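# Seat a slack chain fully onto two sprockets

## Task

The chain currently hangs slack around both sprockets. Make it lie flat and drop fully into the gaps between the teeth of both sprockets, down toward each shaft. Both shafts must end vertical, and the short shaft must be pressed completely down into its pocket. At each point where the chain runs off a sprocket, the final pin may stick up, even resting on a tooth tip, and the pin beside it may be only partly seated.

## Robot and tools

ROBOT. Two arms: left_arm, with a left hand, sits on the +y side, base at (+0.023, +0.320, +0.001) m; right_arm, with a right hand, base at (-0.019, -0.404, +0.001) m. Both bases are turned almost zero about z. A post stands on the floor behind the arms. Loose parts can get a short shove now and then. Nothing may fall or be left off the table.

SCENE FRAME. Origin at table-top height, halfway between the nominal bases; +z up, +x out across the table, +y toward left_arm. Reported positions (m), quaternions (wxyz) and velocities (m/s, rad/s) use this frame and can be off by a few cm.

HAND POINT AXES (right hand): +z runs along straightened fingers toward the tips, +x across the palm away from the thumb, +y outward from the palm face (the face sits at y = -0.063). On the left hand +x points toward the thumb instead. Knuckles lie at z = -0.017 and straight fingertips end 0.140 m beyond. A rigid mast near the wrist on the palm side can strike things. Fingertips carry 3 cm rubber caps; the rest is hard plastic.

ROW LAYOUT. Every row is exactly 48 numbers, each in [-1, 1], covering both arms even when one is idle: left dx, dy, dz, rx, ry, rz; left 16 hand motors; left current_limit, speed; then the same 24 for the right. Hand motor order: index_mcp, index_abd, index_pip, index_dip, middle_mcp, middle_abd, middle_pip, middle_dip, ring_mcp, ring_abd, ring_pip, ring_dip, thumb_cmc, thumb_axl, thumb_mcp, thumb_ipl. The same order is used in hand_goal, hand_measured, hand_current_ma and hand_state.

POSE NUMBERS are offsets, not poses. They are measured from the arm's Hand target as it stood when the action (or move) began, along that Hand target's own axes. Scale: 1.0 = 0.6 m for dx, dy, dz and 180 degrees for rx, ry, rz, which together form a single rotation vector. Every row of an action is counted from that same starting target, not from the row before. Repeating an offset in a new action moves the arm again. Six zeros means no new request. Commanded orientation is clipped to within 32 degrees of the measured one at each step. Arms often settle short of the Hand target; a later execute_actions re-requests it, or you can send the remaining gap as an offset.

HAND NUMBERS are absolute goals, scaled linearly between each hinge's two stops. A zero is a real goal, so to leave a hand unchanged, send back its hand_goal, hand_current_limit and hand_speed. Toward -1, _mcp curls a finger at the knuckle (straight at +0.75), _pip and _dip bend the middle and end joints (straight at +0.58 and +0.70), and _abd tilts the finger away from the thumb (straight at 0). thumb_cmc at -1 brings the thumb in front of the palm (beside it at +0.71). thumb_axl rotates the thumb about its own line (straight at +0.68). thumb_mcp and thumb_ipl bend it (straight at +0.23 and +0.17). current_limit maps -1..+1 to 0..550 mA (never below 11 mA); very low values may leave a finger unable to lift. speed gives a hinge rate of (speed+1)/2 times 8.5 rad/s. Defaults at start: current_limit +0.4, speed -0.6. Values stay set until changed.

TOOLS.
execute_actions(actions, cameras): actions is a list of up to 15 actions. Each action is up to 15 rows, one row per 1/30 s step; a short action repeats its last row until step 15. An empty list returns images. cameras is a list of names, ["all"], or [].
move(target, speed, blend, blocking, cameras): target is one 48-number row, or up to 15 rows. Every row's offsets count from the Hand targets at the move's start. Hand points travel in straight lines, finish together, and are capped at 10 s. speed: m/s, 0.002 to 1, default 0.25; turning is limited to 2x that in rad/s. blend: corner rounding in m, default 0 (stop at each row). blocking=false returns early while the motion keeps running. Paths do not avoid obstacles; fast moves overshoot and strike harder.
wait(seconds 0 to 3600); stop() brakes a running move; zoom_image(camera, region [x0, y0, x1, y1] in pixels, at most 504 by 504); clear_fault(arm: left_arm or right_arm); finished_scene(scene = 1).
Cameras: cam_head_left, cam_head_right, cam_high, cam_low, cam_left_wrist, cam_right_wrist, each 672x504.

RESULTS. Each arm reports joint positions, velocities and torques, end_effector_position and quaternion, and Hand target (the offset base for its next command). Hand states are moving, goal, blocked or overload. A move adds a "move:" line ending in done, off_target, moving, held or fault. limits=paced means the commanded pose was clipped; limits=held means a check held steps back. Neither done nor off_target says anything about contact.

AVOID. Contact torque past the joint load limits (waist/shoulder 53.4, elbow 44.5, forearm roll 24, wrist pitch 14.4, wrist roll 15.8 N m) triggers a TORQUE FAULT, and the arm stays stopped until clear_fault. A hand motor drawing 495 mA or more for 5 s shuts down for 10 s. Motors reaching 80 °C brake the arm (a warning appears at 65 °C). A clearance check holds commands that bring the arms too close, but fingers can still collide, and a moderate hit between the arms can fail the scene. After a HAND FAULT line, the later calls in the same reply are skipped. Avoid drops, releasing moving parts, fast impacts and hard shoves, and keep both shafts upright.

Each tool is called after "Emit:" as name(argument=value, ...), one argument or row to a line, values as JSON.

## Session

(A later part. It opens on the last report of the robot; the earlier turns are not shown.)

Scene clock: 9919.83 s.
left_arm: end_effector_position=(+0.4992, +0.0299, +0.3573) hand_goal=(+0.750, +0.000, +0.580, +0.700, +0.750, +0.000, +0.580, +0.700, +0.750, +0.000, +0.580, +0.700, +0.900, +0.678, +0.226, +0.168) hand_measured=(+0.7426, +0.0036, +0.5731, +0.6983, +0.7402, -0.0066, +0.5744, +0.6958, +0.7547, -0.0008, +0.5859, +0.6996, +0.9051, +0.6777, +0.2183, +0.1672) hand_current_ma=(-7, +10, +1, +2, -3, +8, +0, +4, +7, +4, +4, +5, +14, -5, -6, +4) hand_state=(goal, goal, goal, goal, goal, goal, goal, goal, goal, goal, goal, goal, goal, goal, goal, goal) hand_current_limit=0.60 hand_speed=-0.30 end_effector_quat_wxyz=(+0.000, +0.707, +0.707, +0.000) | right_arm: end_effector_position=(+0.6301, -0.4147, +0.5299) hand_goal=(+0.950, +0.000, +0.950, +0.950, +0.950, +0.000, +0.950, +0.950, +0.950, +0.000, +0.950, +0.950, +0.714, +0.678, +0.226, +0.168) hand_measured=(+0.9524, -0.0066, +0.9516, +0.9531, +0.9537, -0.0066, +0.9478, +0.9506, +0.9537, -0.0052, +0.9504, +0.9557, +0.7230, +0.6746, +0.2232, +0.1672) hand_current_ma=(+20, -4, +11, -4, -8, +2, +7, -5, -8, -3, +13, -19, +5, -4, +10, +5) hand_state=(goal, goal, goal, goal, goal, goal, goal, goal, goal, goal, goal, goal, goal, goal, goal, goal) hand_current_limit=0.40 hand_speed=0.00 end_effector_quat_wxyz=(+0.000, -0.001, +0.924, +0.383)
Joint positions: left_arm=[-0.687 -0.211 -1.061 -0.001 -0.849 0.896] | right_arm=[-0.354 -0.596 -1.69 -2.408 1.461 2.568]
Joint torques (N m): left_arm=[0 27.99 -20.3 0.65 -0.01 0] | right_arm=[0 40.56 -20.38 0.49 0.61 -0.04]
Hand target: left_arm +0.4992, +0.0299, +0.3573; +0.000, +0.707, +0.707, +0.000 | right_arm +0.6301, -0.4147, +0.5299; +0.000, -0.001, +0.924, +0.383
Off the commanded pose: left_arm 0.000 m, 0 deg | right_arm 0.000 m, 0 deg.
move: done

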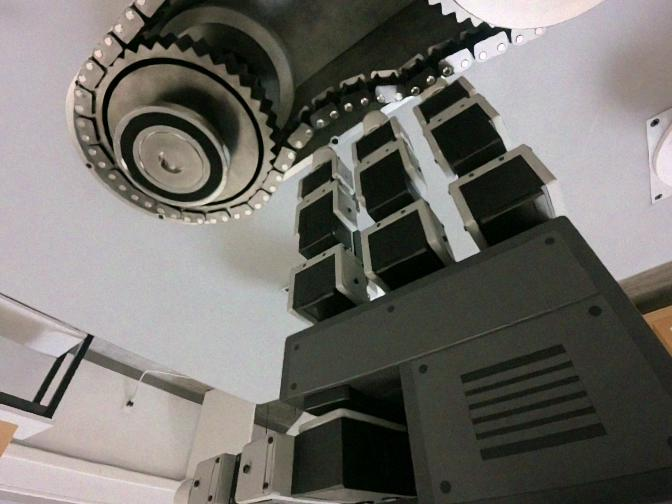

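Emit:
move(
  target=[0,0.0167,0,0,0,0,0.75,0,0.58,0.7,0.75,0,0.58,0.7,0.75,0,0.58,0.7,0.9,0.678,0.226,0.168,0.6,-0.3,0,0,0,0,0,0,0.95,0,0.95,0.95,0.95,0,0.95,0.95,0.95,0,0.95,0.95,0.714,0.678,0.226,0.168,0.4,0],
  speed=0.02,
  cameras=["cam_left_wrist","cam_head_left","cam_head_right"],
)

Emit:
zoom_image(
  camera="cam_left_wrist",
  region=[250, 0, 550, 200],
)

Emit:
zoom_image(
  camera="cam_head_right",
  region=[310, 215, 440, 310],
)

Scene clock: 9926.27 s.
left_arm: end_effector_position=(+0.5092, +0.0299, +0.3573) hand_goal=(+0.750, +0.000, +0.580, +0.700, +0.750, +0.000, +0.580, +0.700, +0.750, +0.000, +0.580, +0.700, +0.900, +0.678, +0.226, +0.168) hand_measured=(+0.7414, +0.0036, +0.5731, +0.6971, +0.7402, -0.0081, +0.5744, +0.6971, +0.7559, -0.0008, +0.5847, +0.6983, +0.9051, +0.6767, +0.2183, +0.1681) hand_current_ma=(-6, +9, +1, +4, +0, +4, -2, +3, +12, -3, +3, +9, +8, -2, -3, -1) hand_state=(goal, goal, goal, goal, goal, goal, goal, goal, goal, goal, goal, goal, goal, goal, goal, goal) hand_current_limit=0.60 hand_speed=-0.30 end_effector_quat_wxyz=(+0.000, +0.707, +0.707, +0.000) | right_arm: end_effector_position=(+0.6301, -0.4147, +0.5299) hand_goal=(+0.950, +0.000, +0.950, +0.950, +0.950, +0.000, +0.950, +0.950, +0.950, +0.000, +0.950, +0.950, +0.714, +0.678, +0.226, +0.168) hand_measured=(+0.9524, -0.0066, +0.9516, +0.9544, +0.9537, -0.0081, +0.9491, +0.9506, +0.9524, -0.0052, +0.9504, +0.9544, +0.7217, +0.6756, +0.2222, +0.1662) hand_current_ma=(+7, -3, +0, -4, +0, -5, +6, +2, -9, -14, +2, -14, -4, +14, +5, +10) hand_state=(goal, goal, goal, goal, goal, goal, goal, goal, goal, goal, goal, goal, goal, goal, goal, goal) hand_current_limit=0.40 hand_speed=0.00 end_effector_quat_wxyz=(+0.000, -0.001, +0.924, +0.383)
Joint positions: left_arm=[-0.675 -0.23 -1.083 -0.001 -0.853 0.908] | right_arm=[-0.354 -0.596 -1.69 -2.408 1.461 2.568]
Joint torques (N m): left_arm=[0 28.68 -20.32 0.65 0 0] | right_arm=[0 40.56 -20.38 0.49 0.61 -0.04]
Hand target: left_arm +0.5092, +0.0299, +0.3573; +0.000, +0.707, +0.707, +0.000 | right_arm +0.6301, -0.4147, +0.5299; +0.000, -0.001, +0.924, +0.383
Off the commanded pose: left_arm 0.000 m, 0 deg | right_arm 0.000 m, 0 deg.
move: done
Images, in order (width x height): cam_head_left 672x504, cam_head_right 672x504, cam_left_wrist 672x504.

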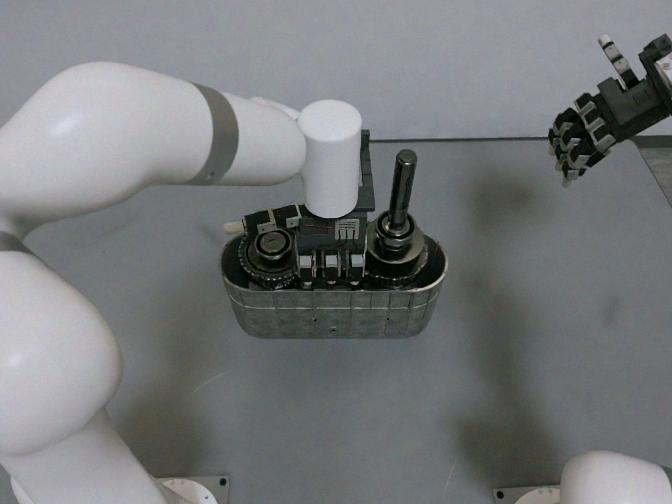

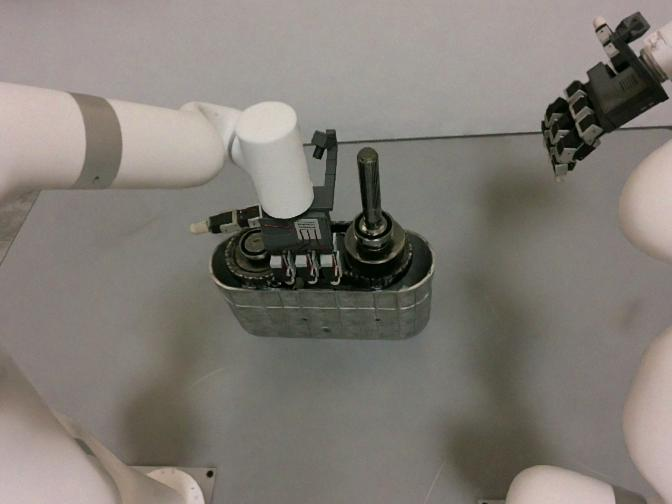

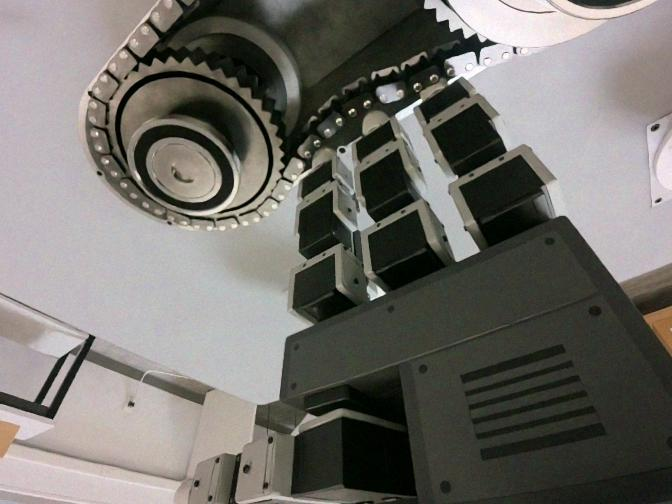

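Scaled by 1.680.

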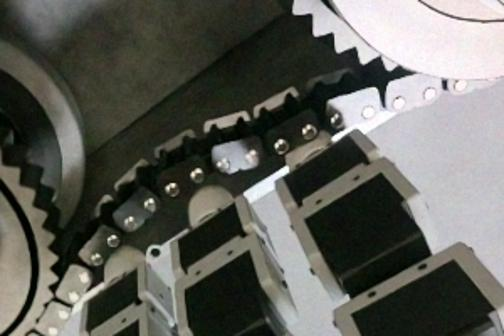

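Scaled by 3.877.

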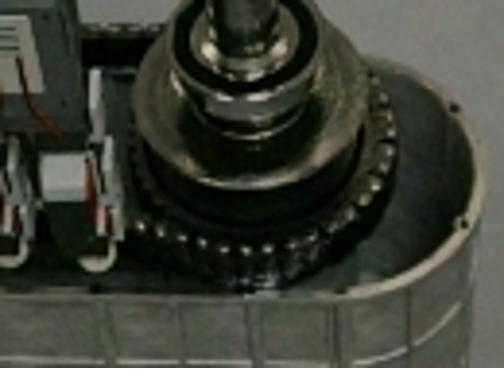

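Emit:
move(
  target=[0,0.01,0,0,0,0,0.75,0,0.58,0.7,0.75,0,0.58,0.7,0.75,0,0.58,0.7,0.9,0.678,0.226,0.168,0.6,-0.3,0,0,0,0,0,0,0.95,0,0.95,0.95,0.95,0,0.95,0.95,0.95,0,0.95,0.95,0.714,0.678,0.226,0.168,0.4,0],
  speed=0.02,
  cameras=["cam_left_wrist"],
)

Emit:
zoom_image(
  camera="cam_left_wrist",
  region=[250, 0, 550, 200],
)

Scene clock: 9934.20 s.
left_arm: end_effector_position=(+0.5152, +0.0299, +0.3573) hand_goal=(+0.750, +0.000, +0.580, +0.700, +0.750, +0.000, +0.580, +0.700, +0.750, +0.000, +0.580, +0.700, +0.900, +0.678, +0.226, +0.168) hand_measured=(+0.7583, +0.0065, +0.5821, +0.6983, +0.7402, -0.0081, +0.5744, +0.6971, +0.7631, -0.0008, +0.5847, +0.6996, +0.9051, +0.6767, +0.2183, +0.1681) hand_current_ma=(+6, +8, +12, +8, -2, +6, -4, +1, +11, +1, +2, +5, +14, -4, -2, +3) hand_state=(goal, goal, goal, goal, goal, goal, goal, goal, goal, goal, goal, goal, goal, goal, goal, goal) hand_current_limit=0.60 hand_speed=-0.30 end_effector_quat_wxyz=(+0.000, +0.707, +0.707, +0.000) | right_arm: end_effector_position=(+0.6301, -0.4147, +0.5299) hand_goal=(+0.950, +0.000, +0.950, +0.950, +0.950, +0.000, +0.950, +0.950, +0.950, +0.000, +0.950, +0.950, +0.714, +0.678, +0.226, +0.168) hand_measured=(+0.9524, -0.0066, +0.9504, +0.9544, +0.9549, -0.0066, +0.9491, +0.9493, +0.9537, -0.0037, +0.9504, +0.9557, +0.7217, +0.6756, +0.2232, +0.1672) hand_current_ma=(+17, -6, -8, +13, +14, +3, +10, -1, -5, +16, +9, -18, -7, -13, +2, +3) hand_state=(goal, goal, goal, goal, goal, goal, goal, goal, goal, goal, goal, goal, goal, goal, goal, goal) hand_current_limit=0.40 hand_speed=0.00 end_effector_quat_wxyz=(+0.000, -0.001, +0.924, +0.383)
Joint positions: left_arm=[-0.668 -0.242 -1.097 -0.001 -0.855 0.916] | right_arm=[-0.354 -0.596 -1.69 -2.408 1.461 2.568]
Joint torques (N m): left_arm=[0 29.09 -20.33 0.65 -0.01 0] | right_arm=[0 40.56 -20.38 0.49 0.61 -0.04]
Hand target: left_arm +0.5152, +0.0299, +0.3573; +0.000, +0.707, +0.707, +0.000 | right_arm +0.6301, -0.4147, +0.5299; +0.000, -0.001, +0.924, +0.383
Off the commanded pose: left_arm 0.000 m, 0 deg | right_arm 0.000 m, 0 deg.
move: done

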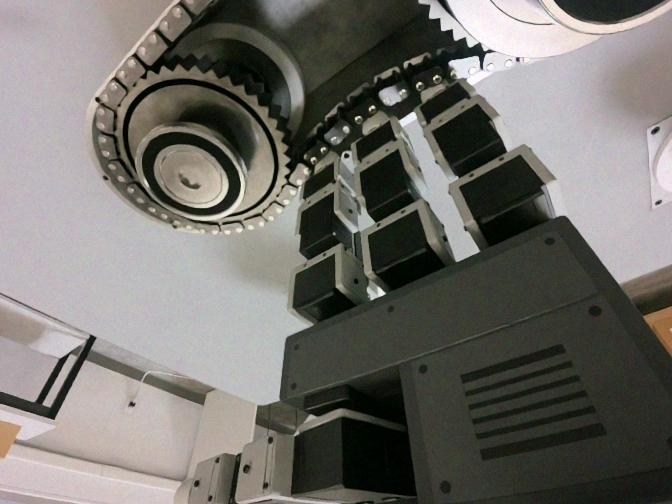

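Scaled by 1.680.

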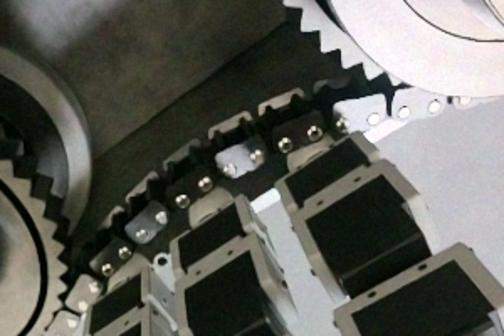

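Emit:
move(
  target=[
    [0,-0.04,0,0,0,0,0.75,0,0.58,0.7,0.75,0,0.58,0.7,0.75,0,0.58,0.7,0.9,0.678,0.226,0.168,0.6,-0.3,0,0,0,0,0,0,0.95,0,0.95,0.95,0.95,0,0.95,0.95,0.95,0,0.95,0.95,0.714,0.678,0.226,0.168,0.4,0],
    [0,-0.045,-0.16,0,0,0,0.75,0,0.58,0.7,0.75,0,0.58,0.7,0.75,0,0.58,0.7,0.9,0.678,0.226,0.168,0.6,-0.3,0,0,0,0,0,0,0.95,0,0.95,0.95,0.95,0,0.95,0.95,0.95,0,0.95,0.95,0.714,0.678,0.226,0.168,0.4,0],
  ],
  speed=[0.02,0.08],
  cameras=["cam_left_wrist"],
)

Emit:
zoom_image(
  camera="cam_left_wrist",
  region=[100, 0, 400, 200],
)

Scene clock: 9949.53 s.
left_arm: end_effector_position=(+0.4882, +0.0300, +0.4533) hand_goal=(+0.750, +0.000, +0.580, +0.700, +0.750, +0.000, +0.580, +0.700, +0.750, +0.000, +0.580, +0.700, +0.900, +0.678, +0.226, +0.168) hand_measured=(+0.7486, +0.0051, +0.5731, +0.6971, +0.7402, -0.0081, +0.5744, +0.6958, +0.7498, -0.0008, +0.5757, +0.6983, +0.9038, +0.6777, +0.2183, +0.1681) hand_current_ma=(+5, +9, +5, +8, -1, +8, -5, -2, -3, -2, +0, +4, +11, -6, -6, -2) hand_state=(goal, goal, goal, goal, goal, goal, goal, goal, goal, goal, goal, goal, goal, goal, goal, goal) hand_current_limit=0.60 hand_speed=-0.30 end_effector_quat_wxyz=(+0.000, +0.707, +0.707, +0.000) | right_arm: end_effector_position=(+0.6301, -0.4147, +0.5299) hand_goal=(+0.950, +0.000, +0.950, +0.950, +0.950, +0.000, +0.950, +0.950, +0.950, +0.000, +0.950, +0.950, +0.714, +0.678, +0.226, +0.168) hand_measured=(+0.9524, -0.0081, +0.9516, +0.9544, +0.9537, -0.0066, +0.9491, +0.9506, +0.9537, -0.0037, +0.9504, +0.9557, +0.7217, +0.6746, +0.2232, +0.1672) hand_current_ma=(+12, -11, +10, +11, -8, -15, +31, +8, +3, +8, +9, -15, +8, +15, +15, +4) hand_state=(goal, goal, goal, goal, goal, goal, goal, goal, goal, goal, goal, goal, goal, goal, goal, goal) hand_current_limit=0.40 hand_speed=0.00 end_effector_quat_wxyz=(+0.000, -0.001, +0.924, +0.383)
Joint positions: left_arm=[-0.701 -0.122 -1.179 -0.001 -1.057 0.882] | right_arm=[-0.354 -0.596 -1.69 -2.408 1.461 2.568]
Joint torques (N m): left_arm=[0 25.51 -21 0.75 -0.01 0] | right_arm=[0 40.56 -20.38 0.49 0.61 -0.04]
Hand target: left_arm +0.4882, +0.0300, +0.4533; +0.000, +0.707, +0.707, +0.000 | right_arm +0.6301, -0.4147, +0.5299; +0.000, -0.001, +0.924, +0.383
Off the commanded pose: left_arm 0.000 m, 0 deg | right_arm 0.000 m, 0 deg.
move: done

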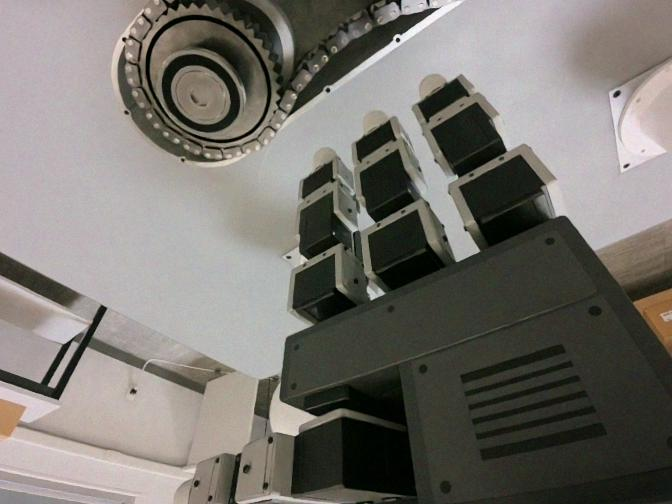

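Scaled by 1.680.

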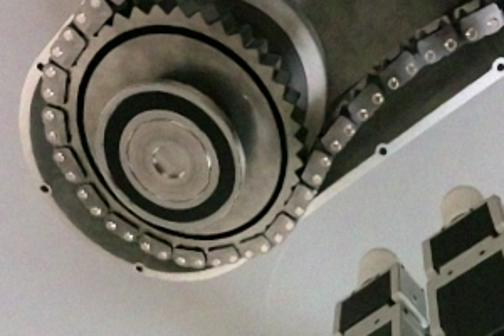

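Emit:
move(
  target=[0.45,-0.1,0,0,0,0,0.75,0,0.58,0.7,0.75,0,0.58,0.7,0.75,0,0.58,0.7,0.9,0.678,0.226,0.168,0.6,-0.3,0,0,0,0,0,0,0.95,0,0.95,0.95,0.95,0,0.95,0.95,0.95,0,0.95,0.95,0.714,0.678,0.226,0.168,0.4,0],
  speed=0.15,
  cameras=["cam_left_wrist","cam_head_left","cam_head_right","cam_low"],
)

Emit:
zoom_image(
  camera="cam_head_left",
  region=[215, 200, 455, 350],
)

Emit:
zoom_image(
  camera="cam_head_left",
  region=[330, 220, 450, 310],
)

Emit:
zoom_image(
  camera="cam_head_left",
  region=[225, 210, 345, 310],
)

Emit:
zoom_image(
  camera="cam_low",
  region=[310, 140, 430, 260],
)

Scene clock: 9962.33 s.
left_arm: end_effector_position=(+0.4280, +0.2999, +0.4531) hand_goal=(+0.750, +0.000, +0.580, +0.700, +0.750, +0.000, +0.580, +0.700, +0.750, +0.000, +0.580, +0.700, +0.900, +0.678, +0.226, +0.168) hand_measured=(+0.7486, +0.0080, +0.5731, +0.6983, +0.7402, -0.0023, +0.5744, +0.6971, +0.7498, +0.0080, +0.5782, +0.6983, +0.9051, +0.6767, +0.2193, +0.1681) hand_current_ma=(-3, +11, +0, +7, -4, +7, -3, +9, +1, +2, +1, +1, +13, -5, -9, +2) hand_state=(goal, goal, goal, goal, goal, goal, goal, goal, goal, goal, goal, goal, goal, goal, goal, goal) hand_current_limit=0.60 hand_speed=-0.30 end_effector_quat_wxyz=(+0.000, +0.707, +0.707, +0.000) | right_arm: end_effector_position=(+0.6301, -0.4147, +0.5299) hand_goal=(+0.950, +0.000, +0.950, +0.950, +0.950, +0.000, +0.950, +0.950, +0.950, +0.000, +0.950, +0.950, +0.714, +0.678, +0.226, +0.168) hand_measured=(+0.9537, -0.0066, +0.9516, +0.9544, +0.9549, -0.0066, +0.9491, +0.9506, +0.9537, -0.0037, +0.9504, +0.9557, +0.7230, +0.6746, +0.2222, +0.1672) hand_current_ma=(+23, -12, -10, +5, +12, -15, +0, -6, -5, +2, +4, -4, +14, +8, -3, +3) hand_state=(goal, goal, goal, goal, goal, goal, goal, goal, goal, goal, goal, goal, goal, goal, goal, goal) hand_current_limit=0.40 hand_speed=0.00 end_effector_quat_wxyz=(+0.000, -0.001, +0.924, +0.383)
Joint positions: left_arm=[-0.145 0.326 -0.771 -0.001 -1.096 1.438] | right_arm=[-0.354 -0.596 -1.69 -2.408 1.461 2.568]
Joint torques (N m): left_arm=[0 9.62 -21.08 0.76 0.03 0] | right_arm=[0 40.56 -20.38 0.49 0.61 -0.04]
Hand target: left_arm +0.4280, +0.2999, +0.4531; +0.000, +0.707, +0.707, +0.000 | right_arm +0.6301, -0.4147, +0.5299; +0.000, -0.001, +0.924, +0.383
Off the commanded pose: left_arm 0.000 m, 0 deg | right_arm 0.000 m, 0 deg.
move: done
Images, in order (width x height): cam_head_left 672x504, cam_head_right 672x504, cam_low 672x504, cam_left_wrist 672x504.

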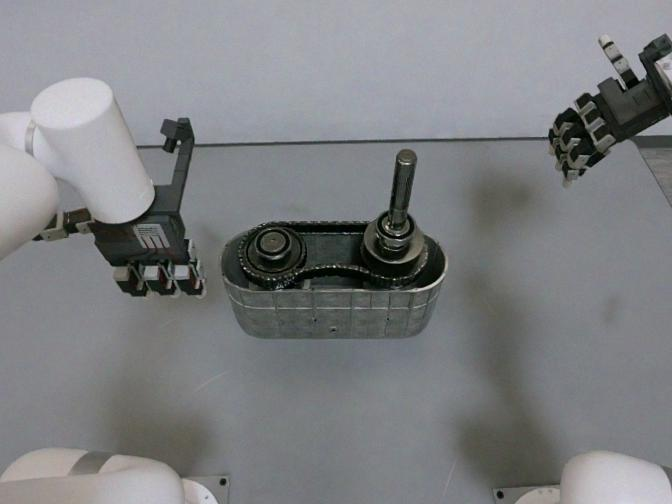

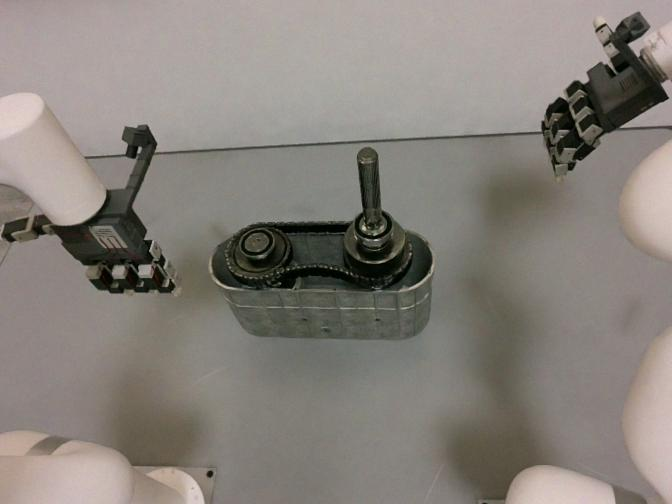

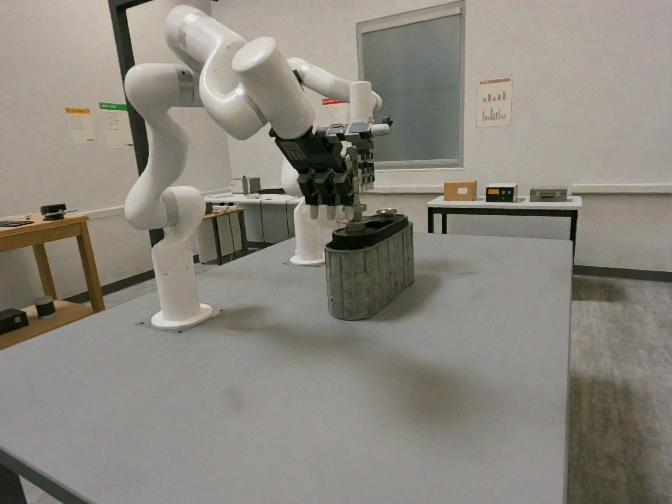

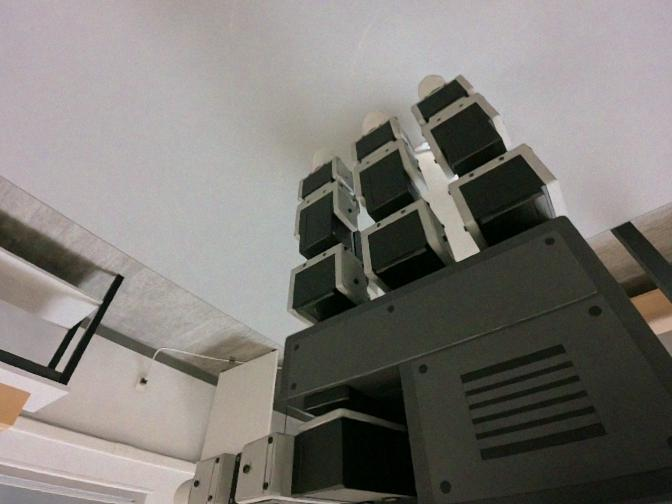

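Scaled by 2.100.

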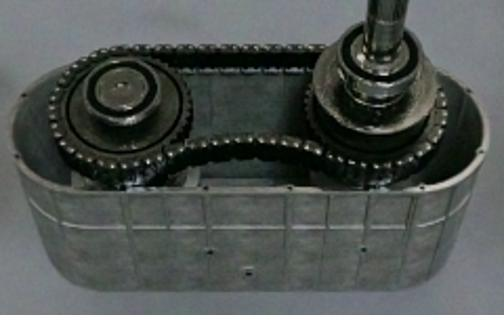

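Scaled by 4.200.

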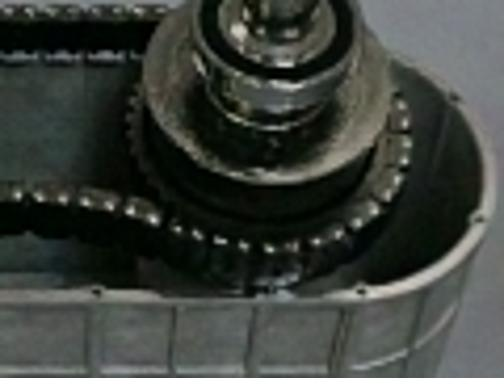

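Scaled by 4.200.

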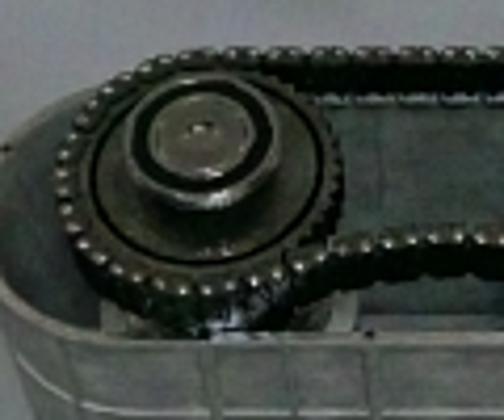

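Scaled by 4.200.

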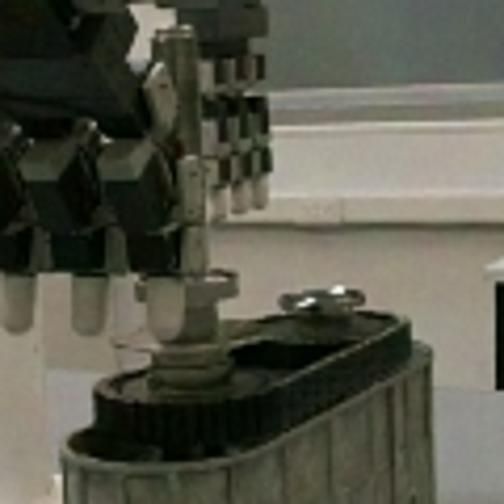

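Emit:
finished_scene(
)

The scene is finished: the task was done.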